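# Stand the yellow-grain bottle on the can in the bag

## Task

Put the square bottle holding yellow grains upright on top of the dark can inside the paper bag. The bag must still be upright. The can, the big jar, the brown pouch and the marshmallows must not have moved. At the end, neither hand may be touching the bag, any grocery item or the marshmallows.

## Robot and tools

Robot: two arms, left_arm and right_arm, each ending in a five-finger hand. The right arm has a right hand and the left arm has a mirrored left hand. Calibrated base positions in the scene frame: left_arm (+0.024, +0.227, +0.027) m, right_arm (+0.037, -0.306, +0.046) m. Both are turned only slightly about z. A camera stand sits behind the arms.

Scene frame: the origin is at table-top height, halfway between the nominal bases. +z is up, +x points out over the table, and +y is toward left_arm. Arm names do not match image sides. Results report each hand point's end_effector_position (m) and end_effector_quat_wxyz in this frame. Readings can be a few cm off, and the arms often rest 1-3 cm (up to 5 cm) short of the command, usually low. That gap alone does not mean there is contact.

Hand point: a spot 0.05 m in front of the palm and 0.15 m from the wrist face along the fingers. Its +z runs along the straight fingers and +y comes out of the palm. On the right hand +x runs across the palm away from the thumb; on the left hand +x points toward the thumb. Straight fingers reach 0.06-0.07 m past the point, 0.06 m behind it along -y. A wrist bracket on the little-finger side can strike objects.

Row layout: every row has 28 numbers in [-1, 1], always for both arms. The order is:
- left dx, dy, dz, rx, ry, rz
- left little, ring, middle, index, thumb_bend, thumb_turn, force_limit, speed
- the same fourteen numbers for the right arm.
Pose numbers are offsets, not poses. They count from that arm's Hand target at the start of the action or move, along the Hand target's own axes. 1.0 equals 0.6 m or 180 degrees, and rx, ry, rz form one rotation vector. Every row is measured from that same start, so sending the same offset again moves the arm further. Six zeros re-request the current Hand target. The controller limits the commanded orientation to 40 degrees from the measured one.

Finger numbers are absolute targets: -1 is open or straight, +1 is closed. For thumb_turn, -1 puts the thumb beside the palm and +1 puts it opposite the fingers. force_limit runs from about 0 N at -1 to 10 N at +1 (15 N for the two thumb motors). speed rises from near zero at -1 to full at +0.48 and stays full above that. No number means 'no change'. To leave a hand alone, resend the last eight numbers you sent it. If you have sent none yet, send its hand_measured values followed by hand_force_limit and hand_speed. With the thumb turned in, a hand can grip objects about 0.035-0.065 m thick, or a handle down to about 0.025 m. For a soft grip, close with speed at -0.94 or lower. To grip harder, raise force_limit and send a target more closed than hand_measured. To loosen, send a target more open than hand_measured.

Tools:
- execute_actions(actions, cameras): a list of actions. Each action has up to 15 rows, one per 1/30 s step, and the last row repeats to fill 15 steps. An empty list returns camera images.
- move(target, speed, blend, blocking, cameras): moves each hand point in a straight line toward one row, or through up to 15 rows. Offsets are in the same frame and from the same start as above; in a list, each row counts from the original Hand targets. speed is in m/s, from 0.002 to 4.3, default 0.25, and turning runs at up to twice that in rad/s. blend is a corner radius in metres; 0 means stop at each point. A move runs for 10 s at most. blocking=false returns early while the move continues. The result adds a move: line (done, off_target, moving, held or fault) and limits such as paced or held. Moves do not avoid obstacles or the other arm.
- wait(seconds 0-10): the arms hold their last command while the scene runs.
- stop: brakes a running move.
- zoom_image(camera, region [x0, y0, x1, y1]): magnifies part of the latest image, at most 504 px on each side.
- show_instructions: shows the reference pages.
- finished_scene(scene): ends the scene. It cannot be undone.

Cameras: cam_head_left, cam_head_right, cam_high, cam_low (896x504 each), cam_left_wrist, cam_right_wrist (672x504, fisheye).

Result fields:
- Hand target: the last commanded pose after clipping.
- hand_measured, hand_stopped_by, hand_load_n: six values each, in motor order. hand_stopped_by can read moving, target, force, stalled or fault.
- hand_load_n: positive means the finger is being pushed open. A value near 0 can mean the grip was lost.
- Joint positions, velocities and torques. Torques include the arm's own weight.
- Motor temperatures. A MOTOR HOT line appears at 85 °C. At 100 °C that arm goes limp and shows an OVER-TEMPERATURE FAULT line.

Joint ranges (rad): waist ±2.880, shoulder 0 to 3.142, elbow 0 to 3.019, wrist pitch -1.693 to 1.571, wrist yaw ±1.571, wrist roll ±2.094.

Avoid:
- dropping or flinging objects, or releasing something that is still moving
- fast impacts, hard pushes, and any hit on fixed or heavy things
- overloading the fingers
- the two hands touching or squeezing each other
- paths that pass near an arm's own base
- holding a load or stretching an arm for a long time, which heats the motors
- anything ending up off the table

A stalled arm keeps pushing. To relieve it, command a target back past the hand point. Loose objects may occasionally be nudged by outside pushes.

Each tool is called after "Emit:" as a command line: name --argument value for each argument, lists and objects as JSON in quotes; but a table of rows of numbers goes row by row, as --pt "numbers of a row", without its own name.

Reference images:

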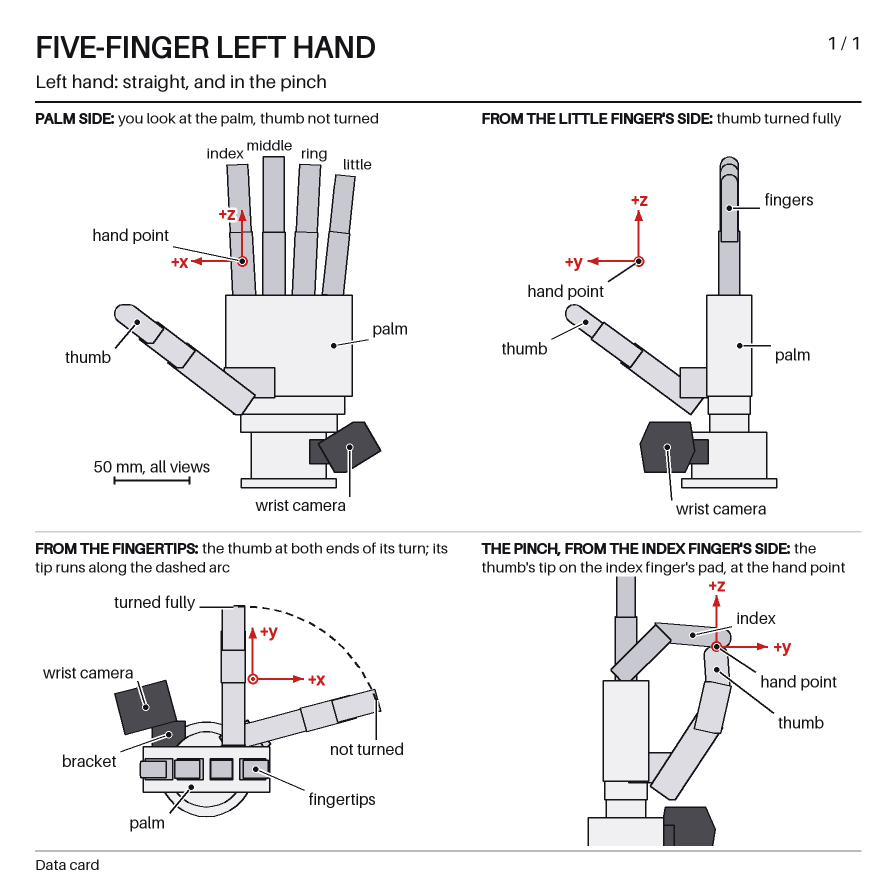

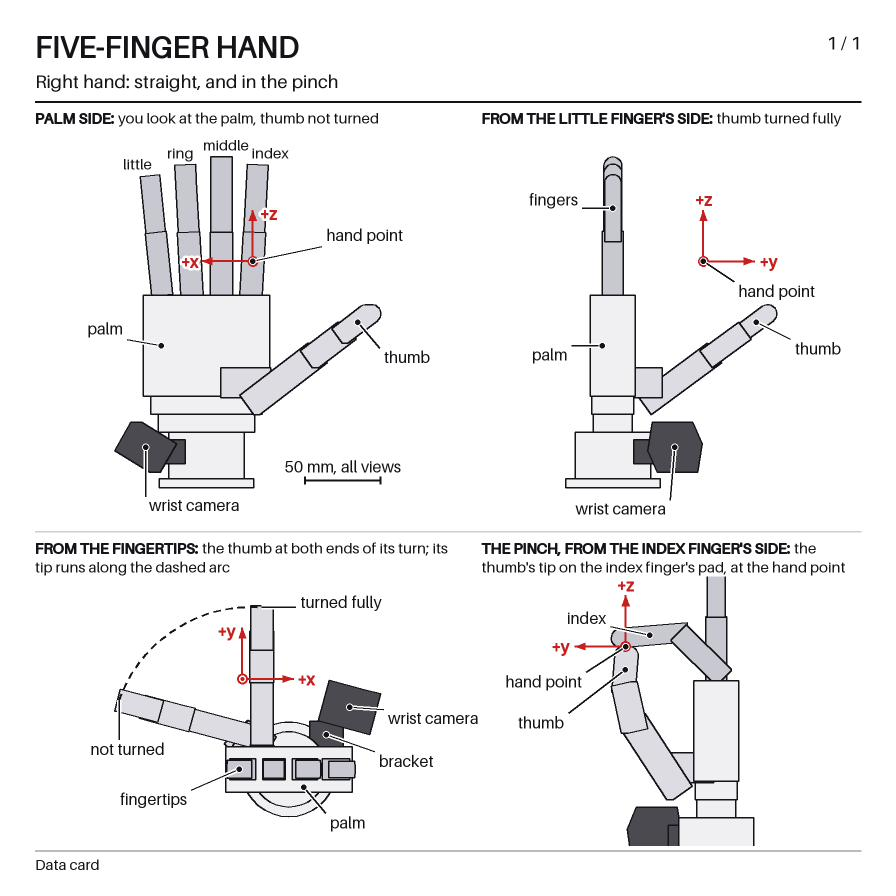

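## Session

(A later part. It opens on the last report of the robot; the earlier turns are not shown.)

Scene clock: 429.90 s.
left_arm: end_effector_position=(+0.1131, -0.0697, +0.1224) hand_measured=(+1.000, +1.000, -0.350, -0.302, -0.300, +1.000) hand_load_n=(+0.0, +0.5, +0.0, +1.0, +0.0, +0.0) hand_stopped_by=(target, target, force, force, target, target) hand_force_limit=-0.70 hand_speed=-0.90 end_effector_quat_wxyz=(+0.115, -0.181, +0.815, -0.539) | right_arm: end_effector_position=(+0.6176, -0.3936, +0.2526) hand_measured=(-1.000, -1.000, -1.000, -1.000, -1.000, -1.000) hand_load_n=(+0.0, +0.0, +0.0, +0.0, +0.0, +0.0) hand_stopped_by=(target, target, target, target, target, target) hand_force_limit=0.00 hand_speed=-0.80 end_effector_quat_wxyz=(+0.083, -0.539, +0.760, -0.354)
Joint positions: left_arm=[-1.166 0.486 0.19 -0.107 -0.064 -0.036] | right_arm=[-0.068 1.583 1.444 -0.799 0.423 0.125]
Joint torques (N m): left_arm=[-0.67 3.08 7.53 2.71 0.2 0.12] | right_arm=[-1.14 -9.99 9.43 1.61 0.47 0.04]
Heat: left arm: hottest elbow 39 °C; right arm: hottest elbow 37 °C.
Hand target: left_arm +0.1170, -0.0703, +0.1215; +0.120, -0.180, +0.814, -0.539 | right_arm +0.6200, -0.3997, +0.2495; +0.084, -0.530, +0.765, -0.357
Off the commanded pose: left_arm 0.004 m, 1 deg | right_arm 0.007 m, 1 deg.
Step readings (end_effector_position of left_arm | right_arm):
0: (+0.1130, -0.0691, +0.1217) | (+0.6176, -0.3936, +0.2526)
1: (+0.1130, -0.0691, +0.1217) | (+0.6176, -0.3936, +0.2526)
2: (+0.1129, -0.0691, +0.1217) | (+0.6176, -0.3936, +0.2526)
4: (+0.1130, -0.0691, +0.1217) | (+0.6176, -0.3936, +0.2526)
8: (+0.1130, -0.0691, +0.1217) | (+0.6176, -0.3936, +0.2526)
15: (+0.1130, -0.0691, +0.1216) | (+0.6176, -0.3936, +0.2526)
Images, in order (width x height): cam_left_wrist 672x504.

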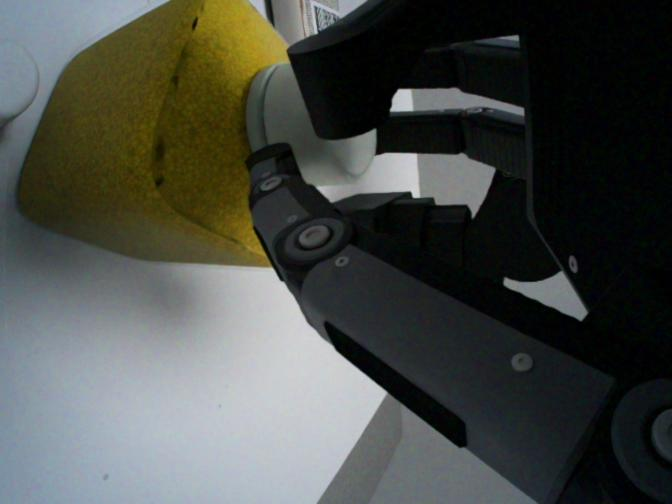

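Emit:
execute_actions --actions '[[[0,0,0,0,0,0,1,1,-0.6,-0.6,-0.46,1,-0.7,-0.3,0,0,0,0,0,0,-1,-1,-1,-1,-1,-1,0,-0.8]]]'

Emit:
move --target '[-0.0085,0.003,0.0118,0,0,0,1,1,-0.6,-0.6,-0.46,1,-0.7,-0.3,0,0,0,0,0,0,-1,-1,-1,-1,-1,-1,0,-0.8]' --speed 0.03 --cameras '["cam_left_wrist","cam_low"]'

Emit:
zoom_image --camera "cam_low" --region '[590, 200, 690, 300]'

Scene clock: 437.43 s.
left_arm: end_effector_position=(+0.1131, -0.0697, +0.1223) hand_measured=(+1.000, +1.000, -0.600, -0.600, -0.460, +1.000) hand_load_n=(+0.5, +0.0, +0.0, +0.0, +0.0, +0.0) hand_stopped_by=(target, target, target, target, target, target) hand_force_limit=-0.70 hand_speed=-0.30 end_effector_quat_wxyz=(+0.115, -0.181, +0.815, -0.539) | right_arm: end_effector_position=(+0.6176, -0.3936, +0.2526) hand_measured=(-1.000, -1.000, -1.000, -1.000, -1.000, -1.000) hand_load_n=(+0.0, +0.0, +0.5, -0.5, +0.0, +0.0) hand_stopped_by=(target, target, target, target, target, target) hand_force_limit=0.00 hand_speed=-0.80 end_effector_quat_wxyz=(+0.083, -0.539, +0.760, -0.354)
Joint positions: left_arm=[-1.166 0.487 0.19 -0.107 -0.064 -0.036] | right_arm=[-0.068 1.583 1.444 -0.799 0.423 0.125]
Joint torques (N m): left_arm=[-1.03 3.02 7.45 2.74 0.16 0.13] | right_arm=[-0.97 -9.23 9.43 1.83 0.46 0.02]
Heat: left arm: hottest elbow 39 °C; right arm: hottest elbow 37 °C.
Hand target: left_arm +0.1171, -0.0703, +0.1215; +0.120, -0.180, +0.814, -0.539 | right_arm +0.6200, -0.3997, +0.2495; +0.084, -0.530, +0.765, -0.357
Off the commanded pose: left_arm 0.004 m, 1 deg | right_arm 0.007 m, 1 deg.
Step readings (end_effector_position of left_arm | right_arm):
0: (+0.1131, -0.0697, +0.1224) | (+0.6176, -0.3936, +0.2526)
1: (+0.1131, -0.0697, +0.1224) | (+0.6176, -0.3936, +0.2526)
2: (+0.1131, -0.0697, +0.1224) | (+0.6176, -0.3936, +0.2526)
4: (+0.1131, -0.0697, +0.1224) | (+0.6176, -0.3936, +0.2526)
8: (+0.1131, -0.0697, +0.1223) | (+0.6176, -0.3936, +0.2526)
15: (+0.1131, -0.0697, +0.1223) | (+0.6176, -0.3936, +0.2526)

Scene clock: 438.47 s.
left_arm: end_effector_position=(+0.1204, -0.0733, +0.1192) hand_measured=(+1.000, +1.000, -0.600, -0.600, -0.460, +1.000) hand_load_n=(+0.0, +0.0, +0.0, +0.0, +0.0, +0.0) hand_stopped_by=(target, target, target, target, target, target) hand_force_limit=-0.70 hand_speed=-0.30 end_effector_quat_wxyz=(+0.115, -0.182, +0.814, -0.539) | right_arm: end_effector_position=(+0.6176, -0.3936, +0.2526) hand_measured=(-1.000, -1.000, -1.000, -1.000, -1.000, -1.000) hand_load_n=(+0.0, +0.0, +0.0, +0.0, +0.0, +0.0) hand_stopped_by=(target, target, target, target, target, target) hand_force_limit=0.00 hand_speed=-0.80 end_effector_quat_wxyz=(+0.083, -0.539, +0.760, -0.354)
Joint positions: left_arm=[-1.131 0.535 0.19 -0.059 -0.033 -0.023] | right_arm=[-0.068 1.583 1.444 -0.799 0.423 0.125]
Joint torques (N m): left_arm=[-0.56 3.25 6.99 2.93 0.19 0.16] | right_arm=[-0.73 -9.88 9.46 1.72 0.42 0.08]
Heat: left arm: hottest elbow 38 °C; right arm: hottest elbow 37 °C.
Hand target: left_arm +0.1242, -0.0734, +0.1172; +0.120, -0.180, +0.814, -0.539 | right_arm +0.6200, -0.3997, +0.2495; +0.084, -0.530, +0.765, -0.357
Off the commanded pose: left_arm 0.004 m, 1 deg | right_arm 0.007 m, 1 deg.
move: done
Images, in order (width x height): cam_low 896x504, cam_left_wrist 672x504.

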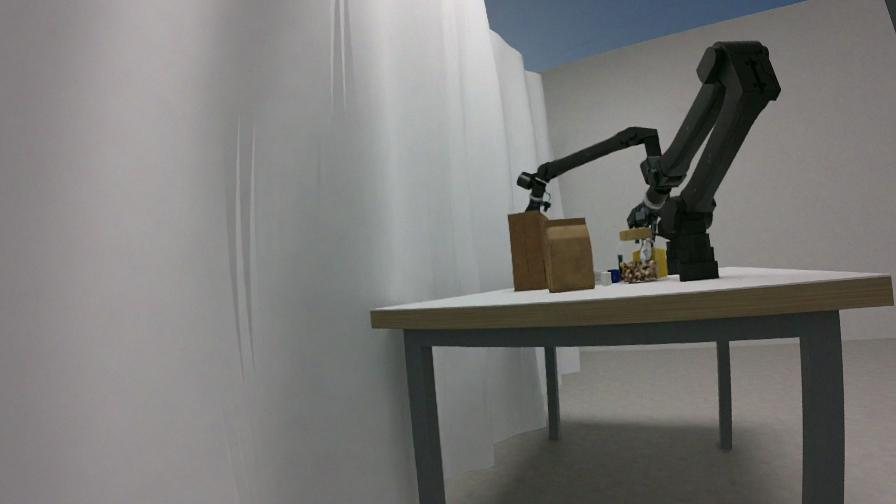

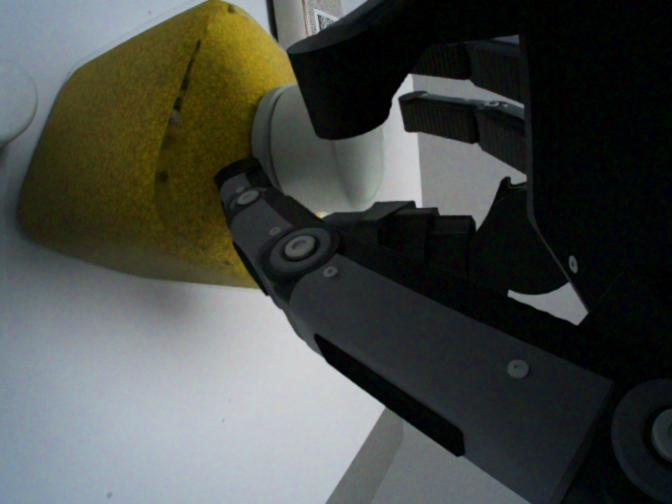

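Scaled by 5.040 from the camera's 896x504 image, which has a finer 1280x720 frame.

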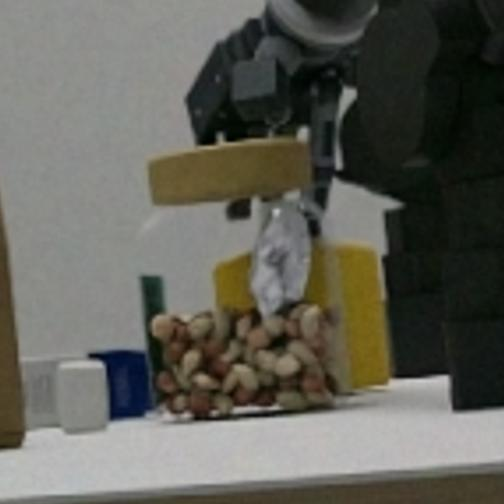

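Emit:
execute_actions --actions '[[[0,0,0,0,0,0,1,1,-0.1,-0.1,-0.38,1,-0.7,-0.9,0,0,0,0,0,0,-1,-1,-1,-1,-1,-1,0,-0.8]]]' --cameras '["cam_left_wrist"]'

Scene clock: 441.73 s.
left_arm: end_effector_position=(+0.1208, -0.0738, +0.1199) hand_measured=(+1.000, +1.000, -0.220, -0.238, -0.380, +1.000) hand_load_n=(+0.0, +0.5, +1.0, +0.0, +0.0, +0.0) hand_stopped_by=(target, target, force, force, target, target) hand_force_limit=-0.70 hand_speed=-0.90 end_effector_quat_wxyz=(+0.116, -0.181, +0.814, -0.540) | right_arm: end_effector_position=(+0.6176, -0.3936, +0.2526) hand_measured=(-1.000, -1.000, -1.000, -1.000, -1.000, -1.000) hand_load_n=(+0.0, +0.0, +0.0, +0.0, +0.0, +0.0) hand_stopped_by=(target, target, target, target, target, target) hand_force_limit=0.00 hand_speed=-0.80 end_effector_quat_wxyz=(+0.083, -0.539, +0.760, -0.354)
Joint positions: left_arm=[-1.131 0.536 0.19 -0.054 -0.033 -0.022] | right_arm=[-0.068 1.583 1.444 -0.799 0.423 0.125]
Joint torques (N m): left_arm=[-0.56 2.32 7.16 2.63 0.17 0.14] | right_arm=[-0.21 -10.17 9.25 1.78 0.45 0.02]
Heat: left arm: hottest elbow 38 °C; right arm: hottest elbow 37 °C.
Hand target: left_arm +0.1242, -0.0735, +0.1172; +0.120, -0.180, +0.814, -0.539 | right_arm +0.6200, -0.3997, +0.2495; +0.084, -0.530, +0.765, -0.357
Off the commanded pose: left_arm 0.004 m, 1 deg | right_arm 0.007 m, 1 deg.
Step readings (end_effector_position of left_arm | right_arm):
0: (+0.1204, -0.0734, +0.1192) | (+0.6176, -0.3936, +0.2526)
1: (+0.1204, -0.0734, +0.1192) | (+0.6176, -0.3936, +0.2526)
2: (+0.1204, -0.0734, +0.1192) | (+0.6176, -0.3936, +0.2526)
4: (+0.1204, -0.0733, +0.1192) | (+0.6176, -0.3936, +0.2526)
8: (+0.1203, -0.0734, +0.1192) | (+0.6176, -0.3936, +0.2526)
15: (+0.1203, -0.0733, +0.1191) | (+0.6176, -0.3936, +0.2526)
Images, in order (width x height): cam_left_wrist 672x504.

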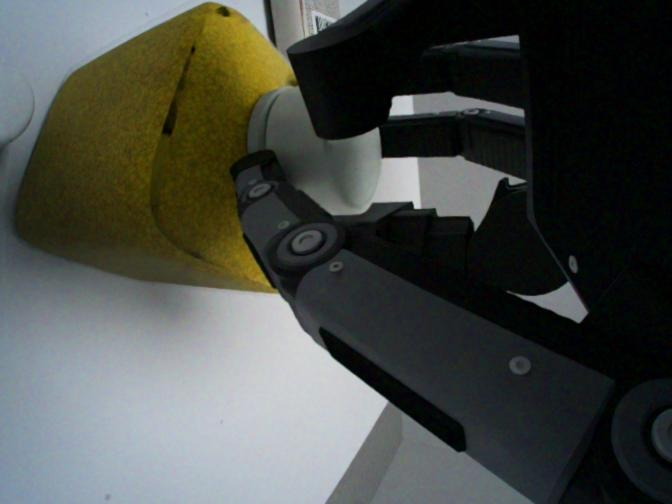

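Emit:
move --target '[0.0008,-0.0345,-0.0103,0,0,0,1,1,-0.4,-0.4,-0.42,1,-0.7,-0.3,0,0,0,0,0,0,-1,-1,-1,-1,-1,-1,0,-0.8]' --speed 0.03 --cameras '["cam_left_wrist","cam_low"]'

Emit:
zoom_image --camera "cam_low" --region '[590, 200, 690, 300]'

Scene clock: 446.03 s.
left_arm: end_effector_position=(+0.1180, -0.0670, +0.1127) hand_measured=(+1.000, +1.000, -0.400, -0.400, -0.420, +1.000) hand_load_n=(+0.0, +0.0, +0.0, +0.0, -1.5, +0.0) hand_stopped_by=(target, target, target, target, target, target) hand_force_limit=-0.70 hand_speed=-0.30 end_effector_quat_wxyz=(+0.113, -0.183, +0.824, -0.524) | right_arm: end_effector_position=(+0.6176, -0.3936, +0.2526) hand_measured=(-1.000, -1.000, -1.000, -1.000, -1.000, -1.000) hand_load_n=(+0.0, +0.0, +0.0, +0.0, +0.0, +0.0) hand_stopped_by=(target, target, target, target, target, target) hand_force_limit=0.00 hand_speed=-0.80 end_effector_quat_wxyz=(+0.083, -0.539, +0.760, -0.354)
Joint positions: left_arm=[-1.131 0.526 0.192 -0.107 -0.033 -0.022] | right_arm=[-0.068 1.583 1.444 -0.799 0.423 0.125]
Joint torques (N m): left_arm=[-1.14 0.73 10.73 1.5 0.08 0.16] | right_arm=[-0.91 -10.52 9.42 1.8 0.42 0.06]
Heat: left arm: hottest elbow 38 °C; right arm: hottest elbow 37 °C.
Hand target: left_arm +0.1247, -0.0759, +0.1387; +0.120, -0.180, +0.814, -0.539 | right_arm +0.6200, -0.3997, +0.2495; +0.084, -0.530, +0.765, -0.357
Off the commanded pose: left_arm 0.028 m, 2 deg | right_arm 0.007 m, 1 deg.
move: off_target (left_arm)
Images, in order (width x height): cam_low 896x504, cam_left_wrist 672x504.

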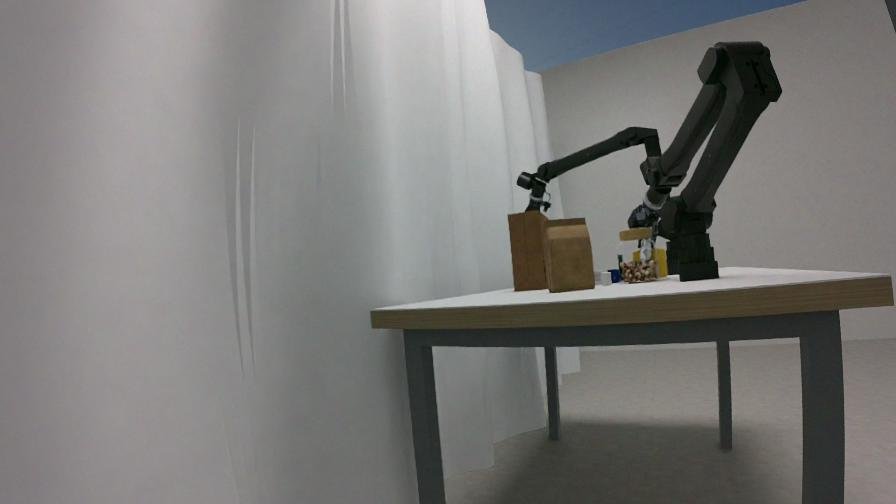

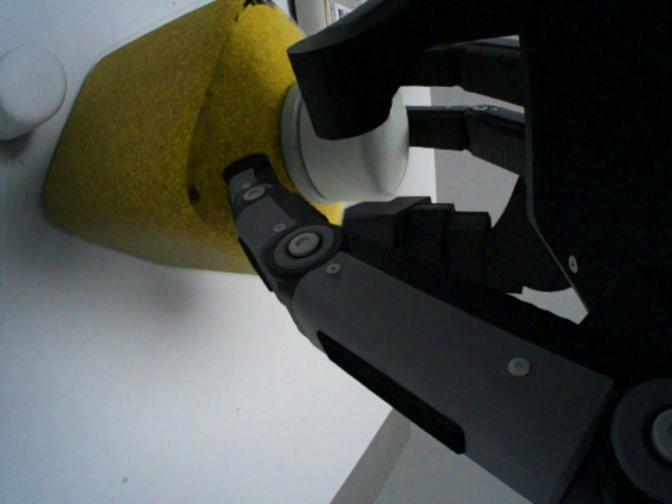

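Scaled by 5.040 from the camera's 896x504 image, which has a finer 1280x720 frame.

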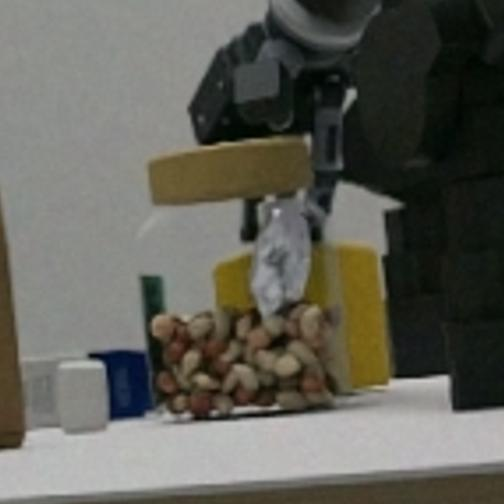

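Emit:
move --target '[0.0008,-0.0173,-0.0012,0,0,0,1,1,-0.4,-0.4,-0.42,1,-0.7,-0.3,0,0,0,0,0,0,-1,-1,-1,-1,-1,-1,0,-0.8]' --speed 0.03

Scene clock: 449.13 s.
left_arm: end_effector_position=(+0.1176, -0.0661, +0.1150) hand_measured=(+1.000, +1.000, -0.400, -0.400, -0.420, +1.000) hand_load_n=(+0.0, +0.0, +0.0, +0.0, +0.0, +0.0) hand_stopped_by=(target, target, target, target, target, target) hand_force_limit=-0.70 hand_speed=-0.30 end_effector_quat_wxyz=(+0.112, -0.184, +0.829, -0.516) | right_arm: end_effector_position=(+0.6176, -0.3936, +0.2526) hand_measured=(-1.000, -1.000, -1.000, -1.000, -1.000, -1.000) hand_load_n=(+0.5, +0.0, +0.0, +0.0, +0.0, -0.5) hand_stopped_by=(target, target, target, target, target, target) hand_force_limit=0.00 hand_speed=-0.80 end_effector_quat_wxyz=(+0.083, -0.539, +0.760, -0.354)
Joint positions: left_arm=[-1.131 0.526 0.209 -0.141 -0.033 -0.022] | right_arm=[-0.068 1.583 1.444 -0.799 0.423 0.125]
Joint torques (N m): left_arm=[-1.44 1.44 11.44 1.76 0 0.12] | right_arm=[-0.26 -10.4 9.57 1.8 0.46 -0.01]
Heat: left arm: hottest elbow 39 °C; right arm: hottest elbow 37 °C.
Hand target: left_arm +0.1257, -0.0791, +0.1483; +0.120, -0.180, +0.814, -0.539 | right_arm +0.6200, -0.3997, +0.2495; +0.084, -0.530, +0.765, -0.357
Off the commanded pose: left_arm 0.037 m, 3 deg | right_arm 0.007 m, 1 deg.
move: off_target (left_arm)

Emit:
move --target '[0,-0.0105,0.0118,0,0,0,1,1,-0.4,-0.4,-0.42,1,-0.7,-0.3,0,0,0,0,0,0,-1,-1,-1,-1,-1,-1,0,-0.8]' --speed 0.03 --cameras '["cam_left_wrist","cam_low"]'

Emit:
zoom_image --camera "cam_low" --region '[590, 200, 690, 300]'

Scene clock: 453.40 s.
left_arm: end_effector_position=(+0.1194, -0.0705, +0.1212) hand_measured=(+1.000, +1.000, -0.400, -0.400, -0.420, +1.000) hand_load_n=(+0.0, +0.0, +0.0, +0.0, +0.0, +0.0) hand_stopped_by=(target, target, target, target, target, target) hand_force_limit=-0.70 hand_speed=-0.30 end_effector_quat_wxyz=(+0.112, -0.184, +0.828, -0.517) | right_arm: end_effector_position=(+0.6176, -0.3936, +0.2526) hand_measured=(-1.000, -1.000, -1.000, -1.000, -1.000, -1.000) hand_load_n=(+0.0, +0.0, +0.0, +0.0, +0.0, +0.0) hand_stopped_by=(target, target, target, target, target, target) hand_force_limit=0.00 hand_speed=-0.80 end_effector_quat_wxyz=(+0.083, -0.539, +0.760, -0.354)
Joint positions: left_arm=[-1.131 0.542 0.228 -0.141 -0.033 -0.022] | right_arm=[-0.068 1.583 1.444 -0.799 0.423 0.125]
Joint torques (N m): left_arm=[-1.73 2.84 11.3 2.45 0.14 0.13] | right_arm=[-0.91 -9.76 9.16 1.78 0.47 0.05]
Heat: left arm: hottest elbow 40 °C; right arm: hottest elbow 37 °C.
Hand target: left_arm +0.1295, -0.0872, +0.1514; +0.120, -0.180, +0.814, -0.539 | right_arm +0.6200, -0.3997, +0.2495; +0.084, -0.530, +0.765, -0.357
Off the commanded pose: left_arm 0.036 m, 3 deg | right_arm 0.007 m, 1 deg.
move: off_target (left_arm)
Images, in order (width x height): cam_low 896x504, cam_left_wrist 672x504.

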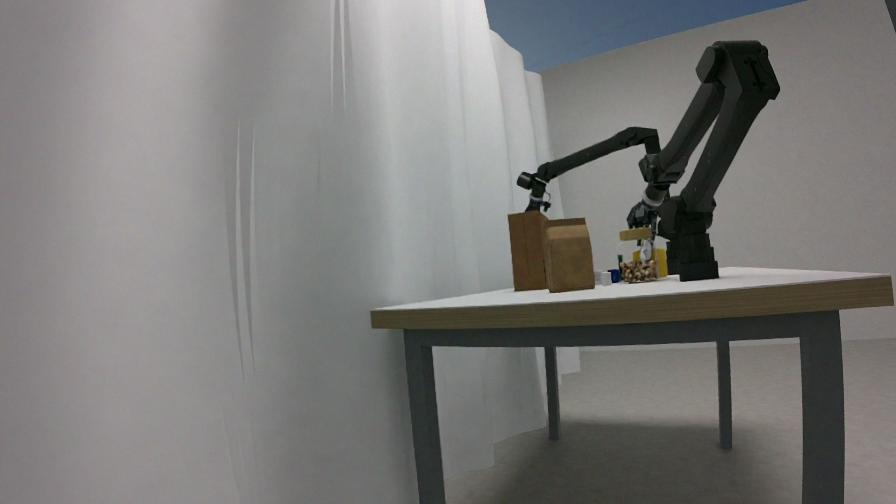

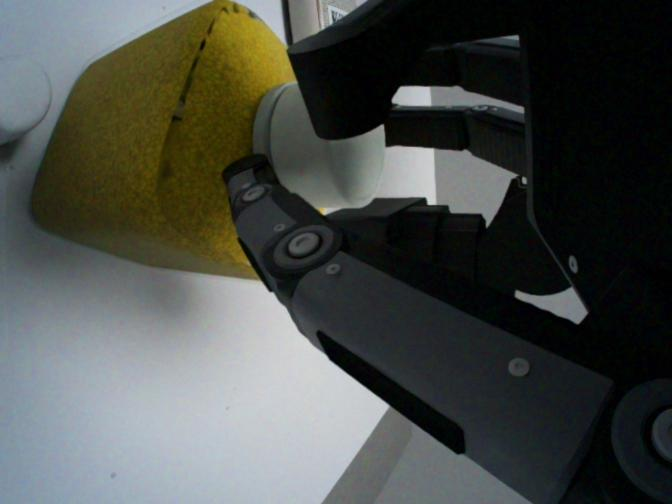

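Scaled by 5.040 from the camera's 896x504 image, which has a finer 1280x720 frame.

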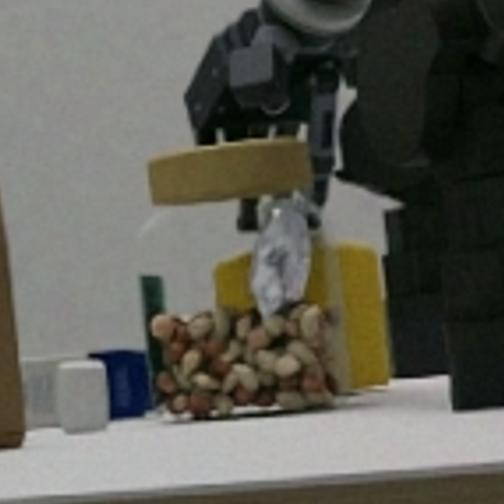

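Emit:
move --target '[0,0.0085,0.0125,0,0,0,1,1,-0.4,-0.4,-0.42,1,-0.7,-0.3,0,0,0,0,0,0,-1,-1,-1,-1,-1,-1,0,-0.8]' --speed 0.03 --cameras '["cam_left_wrist","cam_low"]'

Emit:
zoom_image --camera "cam_low" --region '[590, 200, 690, 300]'

Scene clock: 460.07 s.
left_arm: end_effector_position=(+0.1217, -0.0761, +0.1188) hand_measured=(+1.000, +1.000, -0.400, -0.400, -0.420, +1.000) hand_load_n=(+0.0, +0.0, +0.0, +0.0, +0.0, +0.0) hand_stopped_by=(target, target, target, target, target, target) hand_force_limit=-0.70 hand_speed=-0.30 end_effector_quat_wxyz=(+0.112, -0.184, +0.827, -0.519) | right_arm: end_effector_position=(+0.6176, -0.3936, +0.2526) hand_measured=(-1.000, -1.000, -1.000, -1.000, -1.000, -1.000) hand_load_n=(+0.0, +0.0, +0.0, -0.5, +0.0, +0.0) hand_stopped_by=(target, target, target, target, target, target) hand_force_limit=0.00 hand_speed=-0.80 end_effector_quat_wxyz=(+0.083, -0.539, +0.760, -0.354)
Joint positions: left_arm=[-1.131 0.583 0.228 -0.097 -0.033 -0.022] | right_arm=[-0.068 1.583 1.444 -0.799 0.423 0.125]
Joint torques (N m): left_arm=[-0.85 2.37 10.47 3.03 0.12 0.14] | right_arm=[-1.08 -9.93 9.24 1.77 0.49 0.06]
Heat: left arm: hottest elbow 40 °C; right arm: hottest elbow 37 °C.
Hand target: left_arm +0.1316, -0.0917, +0.1439; +0.120, -0.180, +0.814, -0.539 | right_arm +0.6200, -0.3997, +0.2495; +0.084, -0.530, +0.765, -0.357
Off the commanded pose: left_arm 0.031 m, 3 deg | right_arm 0.007 m, 1 deg.
move: off_target (left_arm)
Images, in order (width x height): cam_low 896x504, cam_left_wrist 672x504.

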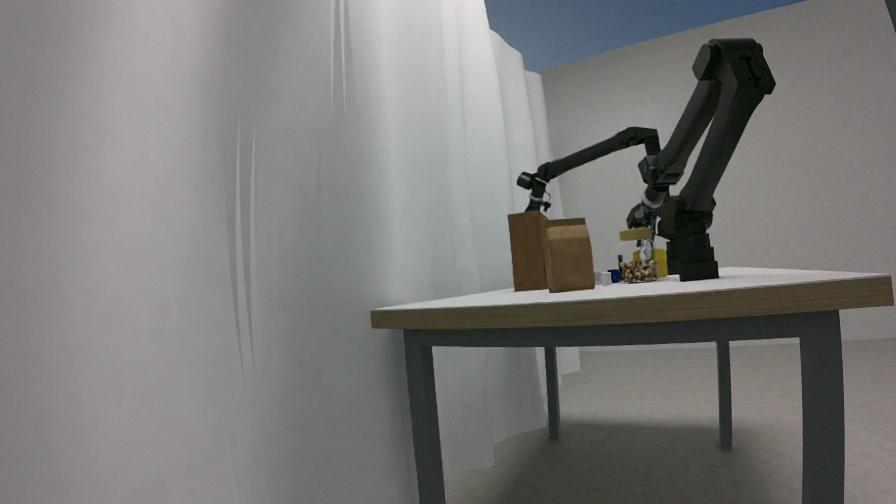

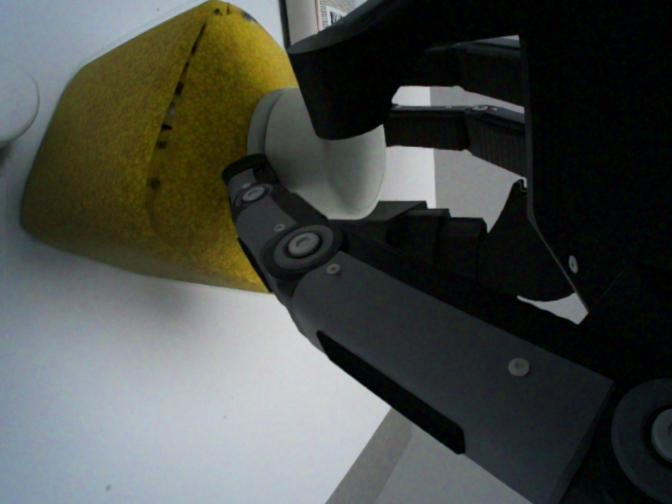

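Scaled by 5.040 from the camera's 896x504 image, which has a finer 1280x720 frame.

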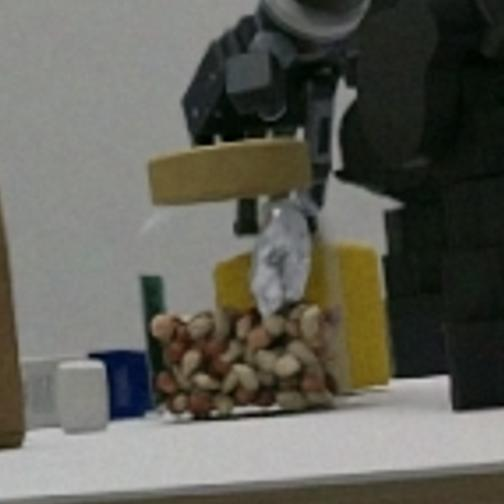

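Emit:
move --target '[0,0.0092,0.0039,0,0,0,1,1,-0.4,-0.4,-0.42,1,-0.7,-0.3,0,0,0,0,0,0,-1,-1,-1,-1,-1,-1,0,-0.8]' --speed 0.03

Emit:
execute_actions --actions '[[[0,0,0,0,0,0,1,1,0.1,0.1,-0.1,1,-0.7,-0.9,0,0,0,0,0,0,-1,-1,-1,-1,-1,-1,0,-0.8]]]' --cameras '["cam_left_wrist","cam_low"]'

Emit:
zoom_image --camera "cam_low" --region '[590, 200, 690, 300]'

Scene clock: 466.53 s.
left_arm: end_effector_position=(+0.1233, -0.0797, +0.1201) hand_measured=(+1.000, +1.000, -0.400, -0.400, -0.420, +1.000) hand_load_n=(+0.0, +0.0, +0.0, +0.0, +1.0, +0.0) hand_stopped_by=(target, target, target, target, target, target) hand_force_limit=-0.70 hand_speed=-0.30 end_effector_quat_wxyz=(+0.113, -0.183, +0.824, -0.524) | right_arm: end_effector_position=(+0.6176, -0.3936, +0.2526) hand_measured=(-1.000, -1.000, -1.000, -1.000, -1.000, -1.000) hand_load_n=(+0.0, +0.0, +0.0, +0.0, +0.0, +0.0) hand_stopped_by=(target, target, target, target, target, target) hand_force_limit=0.00 hand_speed=-0.80 end_effector_quat_wxyz=(+0.083, -0.539, +0.760, -0.354)
Joint positions: left_arm=[-1.131 0.598 0.228 -0.071 -0.033 -0.022] | right_arm=[-0.068 1.583 1.444 -0.799 0.423 0.125]
Joint torques (N m): left_arm=[-1.61 1.55 9.59 2.86 0.18 0.15] | right_arm=[-0.73 -9.99 9.37 1.87 0.46 -0.02]
Heat: left arm: hottest elbow 40 °C; right arm: hottest elbow 37 °C.
Hand target: left_arm +0.1316, -0.0917, +0.1379; +0.120, -0.180, +0.814, -0.539 | right_arm +0.6200, -0.3997, +0.2495; +0.084, -0.530, +0.765, -0.357
Off the commanded pose: left_arm 0.023 m, 2 deg | right_arm 0.007 m, 1 deg.
move: off_target (left_arm)

Scene clock: 467.47 s.
left_arm: end_effector_position=(+0.1233, -0.0797, +0.1187) hand_measured=(+1.000, +1.000, -0.214, -0.224, -0.332, +1.000) hand_load_n=(+0.0, +0.0, +1.5, +1.5, +4.0, +0.5) hand_stopped_by=(target, target, force, force, force, target) hand_force_limit=-0.70 hand_speed=-0.90 end_effector_quat_wxyz=(+0.113, -0.183, +0.825, -0.522) | right_arm: end_effector_position=(+0.6176, -0.3936, +0.2526) hand_measured=(-1.000, -1.000, -1.000, -1.000, -1.000, -1.000) hand_load_n=(+0.0, +0.0, +0.0, +0.0, +0.0, +0.0) hand_stopped_by=(target, target, target, target, target, target) hand_force_limit=0.00 hand_speed=-0.80 end_effector_quat_wxyz=(+0.083, -0.539, +0.760, -0.354)
Joint positions: left_arm=[-1.131 0.603 0.228 -0.07 -0.033 -0.022] | right_arm=[-0.068 1.583 1.444 -0.799 0.423 0.125]
Joint torques (N m): left_arm=[-1.14 1.96 9.42 2.82 0.12 0.11] | right_arm=[-1.08 -9.7 9.36 1.69 0.43 0.01]
Heat: left arm: hottest elbow 40 °C; right arm: hottest elbow 37 °C.
Hand target: left_arm +0.1316, -0.0917, +0.1379; +0.120, -0.180, +0.814, -0.539 | right_arm +0.6200, -0.3997, +0.2495; +0.084, -0.530, +0.765, -0.357
Off the commanded pose: left_arm 0.024 m, 3 deg | right_arm 0.007 m, 1 deg.
Step readings (end_effector_position of left_arm | right_arm):
0: (+0.1233, -0.0797, +0.1201) | (+0.6176, -0.3936, +0.2526)
1: (+0.1233, -0.0797, +0.1200) | (+0.6176, -0.3936, +0.2526)
2: (+0.1233, -0.0797, +0.1200) | (+0.6176, -0.3936, +0.2526)
4: (+0.1233, -0.0797, +0.1199) | (+0.6176, -0.3936, +0.2526)
8: (+0.1232, -0.0796, +0.1192) | (+0.6176, -0.3936, +0.2526)
15: (+0.1232, -0.0795, +0.1188) | (+0.6176, -0.3936, +0.2526)
Images, in order (width x height): cam_low 896x504, cam_left_wrist 672x504.

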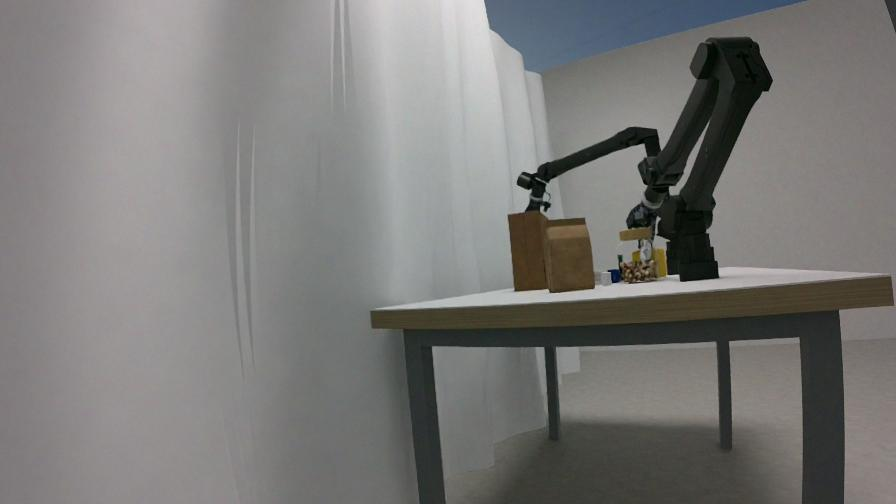

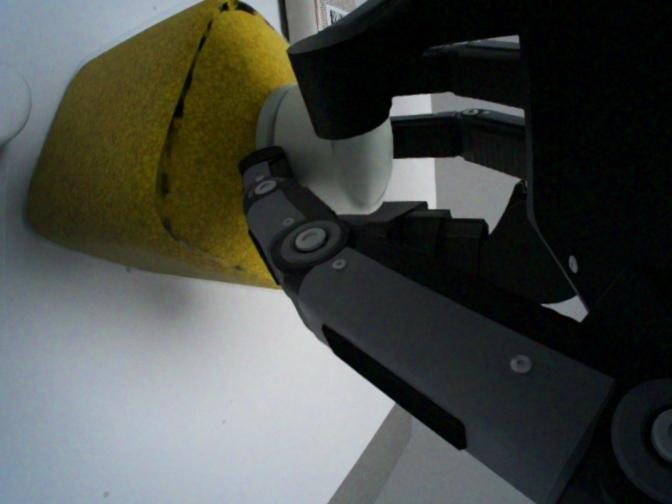

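Scaled by 5.040 from the camera's 896x504 image, which has a finer 1280x720 frame.

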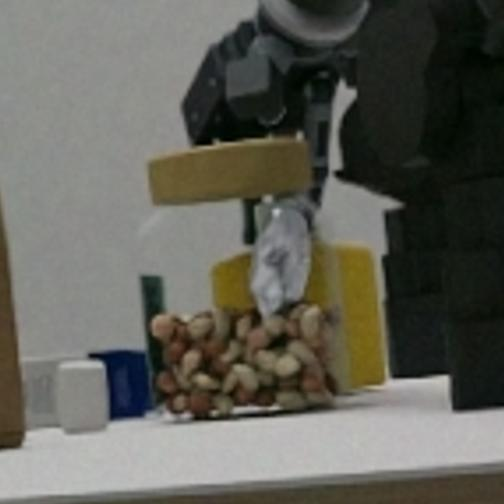

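Emit:
execute_actions --actions '[[[0,0,0,0,0,0,1,1,-0.4,-0.4,-0.42,1,-0.7,-0.5,0,0,0,0,0,0,-1,-1,-1,-1,-1,-1,0,-0.8]]]'

Emit:
move --target '[0,0.015,-0.001,0,0,0,1,1,-0.4,-0.4,-0.42,1,-0.7,-0.5,0,0,0,0,0,0,-1,-1,-1,-1,-1,-1,0,-0.8]' --speed 0.03 --cameras '["cam_left_wrist","cam_low"]'

Emit:
zoom_image --camera "cam_low" --region '[590, 200, 690, 300]'

Scene clock: 474.87 s.
left_arm: end_effector_position=(+0.1236, -0.0805, +0.1198) hand_measured=(+1.000, +1.000, -0.400, -0.400, -0.420, +1.000) hand_load_n=(+0.0, +0.0, +0.0, +0.0, +0.0, +0.0) hand_stopped_by=(target, target, target, target, target, target) hand_force_limit=-0.70 hand_speed=-0.50 end_effector_quat_wxyz=(+0.113, -0.183, +0.824, -0.524) | right_arm: end_effector_position=(+0.6176, -0.3936, +0.2526) hand_measured=(-1.000, -1.000, -1.000, -1.000, -1.000, -1.000) hand_load_n=(+0.0, +0.0, +0.0, +0.0, +0.0, +0.0) hand_stopped_by=(target, target, target, target, target, target) hand_force_limit=0.00 hand_speed=-0.80 end_effector_quat_wxyz=(+0.083, -0.539, +0.760, -0.354)
Joint positions: left_arm=[-1.131 0.603 0.228 -0.064 -0.033 -0.022] | right_arm=[-0.068 1.583 1.444 -0.799 0.423 0.125]
Joint torques (N m): left_arm=[-0.85 2.37 9.7 2.88 0.14 0.11] | right_arm=[-0.32 -9.76 9.37 1.85 0.43 0.03]
Heat: left arm: hottest elbow 40 °C; right arm: hottest elbow 37 °C.
Hand target: left_arm +0.1316, -0.0917, +0.1378; +0.120, -0.180, +0.814, -0.539 | right_arm +0.6200, -0.3997, +0.2495; +0.084, -0.530, +0.765, -0.357
Off the commanded pose: left_arm 0.023 m, 2 deg | right_arm 0.007 m, 1 deg.
Step readings (end_effector_position of left_arm | right_arm):
0: (+0.1233, -0.0797, +0.1187) | (+0.6176, -0.3936, +0.2526)
1: (+0.1233, -0.0797, +0.1187) | (+0.6176, -0.3936, +0.2526)
2: (+0.1233, -0.0797, +0.1187) | (+0.6176, -0.3936, +0.2526)
4: (+0.1233, -0.0798, +0.1189) | (+0.6176, -0.3936, +0.2526)
8: (+0.1235, -0.0803, +0.1196) | (+0.6176, -0.3936, +0.2526)
15: (+0.1236, -0.0805, +0.1199) | (+0.6176, -0.3936, +0.2526)

Scene clock: 475.60 s.
left_arm: end_effector_position=(+0.1245, -0.0827, +0.1230) hand_measured=(+1.000, +1.000, -0.400, -0.400, -0.420, +1.000) hand_load_n=(+0.0, +0.0, +0.0, +0.0, +1.5, +0.0) hand_stopped_by=(target, target, target, target, target, target) hand_force_limit=-0.70 hand_speed=-0.50 end_effector_quat_wxyz=(+0.114, -0.182, +0.820, -0.530) | right_arm: end_effector_position=(+0.6176, -0.3936, +0.2526) hand_measured=(-1.000, -1.000, -1.000, -1.000, -1.000, -1.000) hand_load_n=(+0.0, +0.0, +0.0, +0.0, +0.0, +0.0) hand_stopped_by=(target, target, target, target, target, target) hand_force_limit=0.00 hand_speed=-0.80 end_effector_quat_wxyz=(+0.083, -0.539, +0.760, -0.354)
Joint positions: left_arm=[-1.131 0.603 0.228 -0.05 -0.033 -0.022] | right_arm=[-0.068 1.583 1.444 -0.799 0.423 0.125]
Joint torques (N m): left_arm=[-1.2 1.38 7.86 3.17 0.12 0.09] | right_arm=[-0.79 -9.93 9.32 1.76 0.43 -0.01]
Heat: left arm: hottest elbow 40 °C; right arm: hottest elbow 37 °C.
Hand target: left_arm +0.1299, -0.0880, +0.1297; +0.120, -0.180, +0.814, -0.539 | right_arm +0.6200, -0.3997, +0.2495; +0.084, -0.530, +0.765, -0.357
Off the commanded pose: left_arm 0.010 m, 1 deg | right_arm 0.007 m, 1 deg.
move: done
Images, in order (width x height): cam_low 896x504, cam_left_wrist 672x504.

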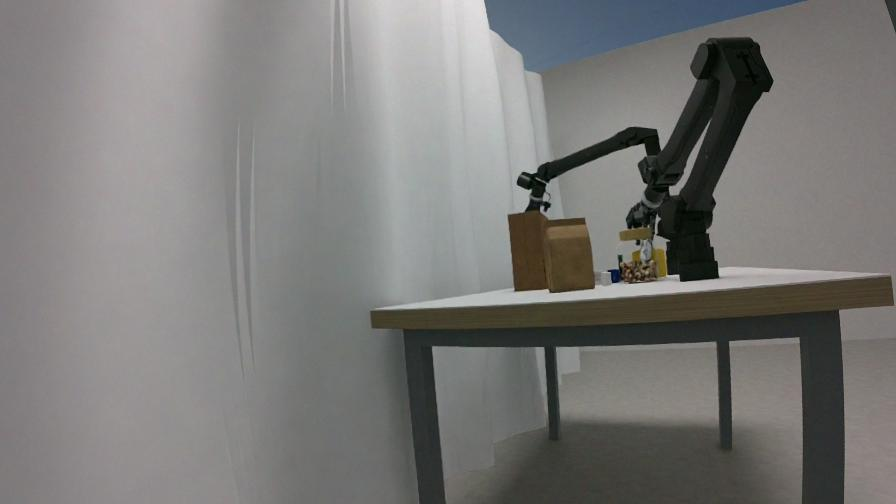

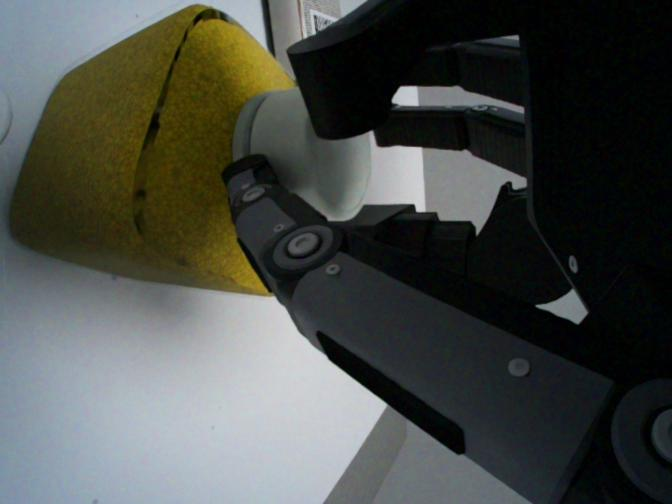

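Scaled by 5.040 from the camera's 896x504 image, which has a finer 1280x720 frame.

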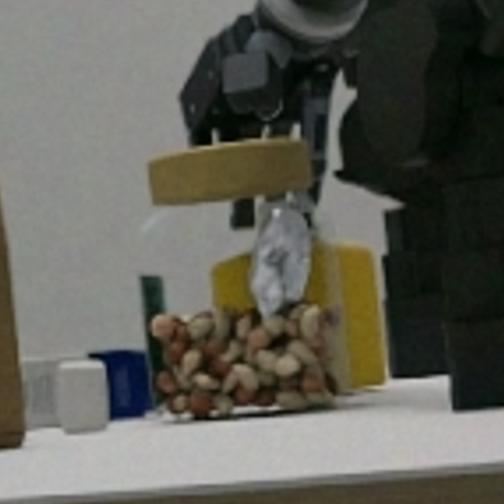

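Emit:
move --target '[-0.0013,0.0293,-0.0067,0,0,0,1,1,-0.4,-0.4,-0.4,1,-0.7,-0.5,0,0,0,0,0,0,-1,-1,-1,-1,-1,-1,0,-0.8]' --speed 0.03 --cameras '["cam_left_wrist","cam_low"]'

Emit:
zoom_image --camera "cam_low" --region '[590, 200, 690, 300]'

Scene clock: 482.27 s.
left_arm: end_effector_position=(+0.1230, -0.0790, +0.1140) hand_measured=(+1.000, +1.000, -0.400, -0.400, -0.400, +1.000) hand_load_n=(+0.0, +0.0, +0.0, +0.0, -1.0, +0.0) hand_stopped_by=(target, target, target, target, target, target) hand_force_limit=-0.70 hand_speed=-0.50 end_effector_quat_wxyz=(+0.115, -0.182, +0.818, -0.534) | right_arm: end_effector_position=(+0.6176, -0.3936, +0.2526) hand_measured=(-1.000, -1.000, -1.000, -1.000, -1.000, -1.000) hand_load_n=(+0.0, +0.0, +0.0, +0.0, +0.0, +0.0) hand_stopped_by=(target, target, target, target, target, target) hand_force_limit=0.00 hand_speed=-0.80 end_effector_quat_wxyz=(+0.083, -0.539, +0.760, -0.354)
Joint positions: left_arm=[-1.131 0.596 0.195 -0.014 -0.033 -0.022] | right_arm=[-0.068 1.583 1.444 -0.799 0.423 0.125]
Joint torques (N m): left_arm=[-0.5 0.26 6.89 2.35 0.21 0.15] | right_arm=[-0.56 -9.93 9.51 1.92 0.43 0.04]
Heat: left arm: hottest elbow 40 °C; right arm: hottest elbow 38 °C.
Hand target: left_arm +0.1261, -0.0781, +0.1151; +0.120, -0.180, +0.814, -0.539 | right_arm +0.6200, -0.3997, +0.2495; +0.084, -0.530, +0.765, -0.357
Off the commanded pose: left_arm 0.003 m, 1 deg | right_arm 0.007 m, 1 deg.
move: done
Images, in order (width x height): cam_low 896x504, cam_left_wrist 672x504.

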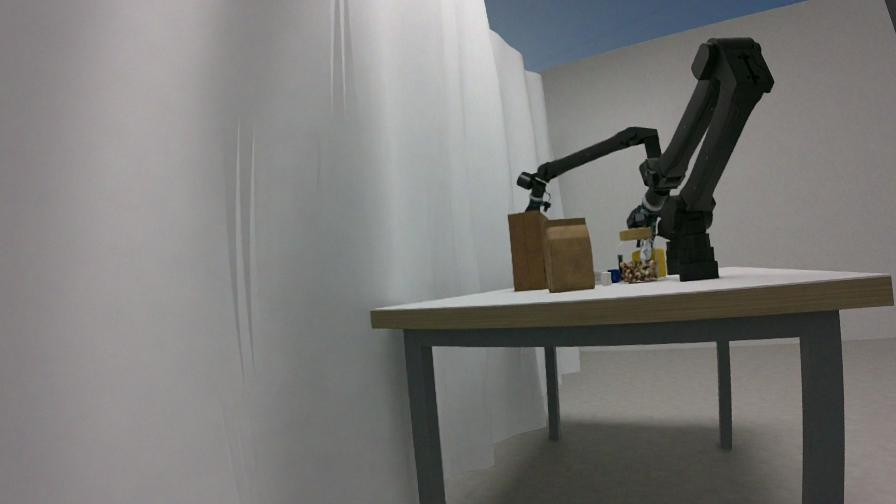

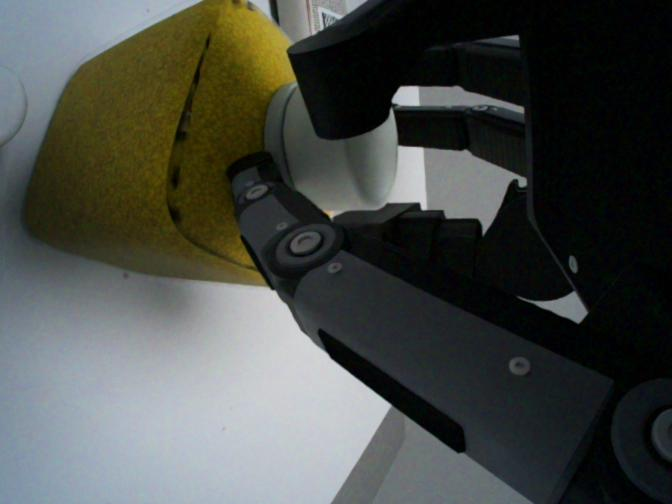

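Scaled by 5.040 from the camera's 896x504 image, which has a finer 1280x720 frame.

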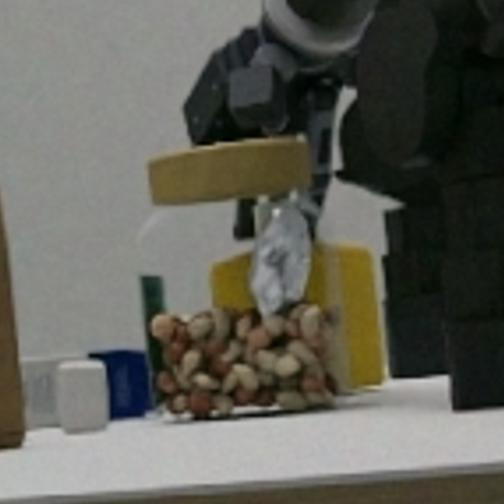

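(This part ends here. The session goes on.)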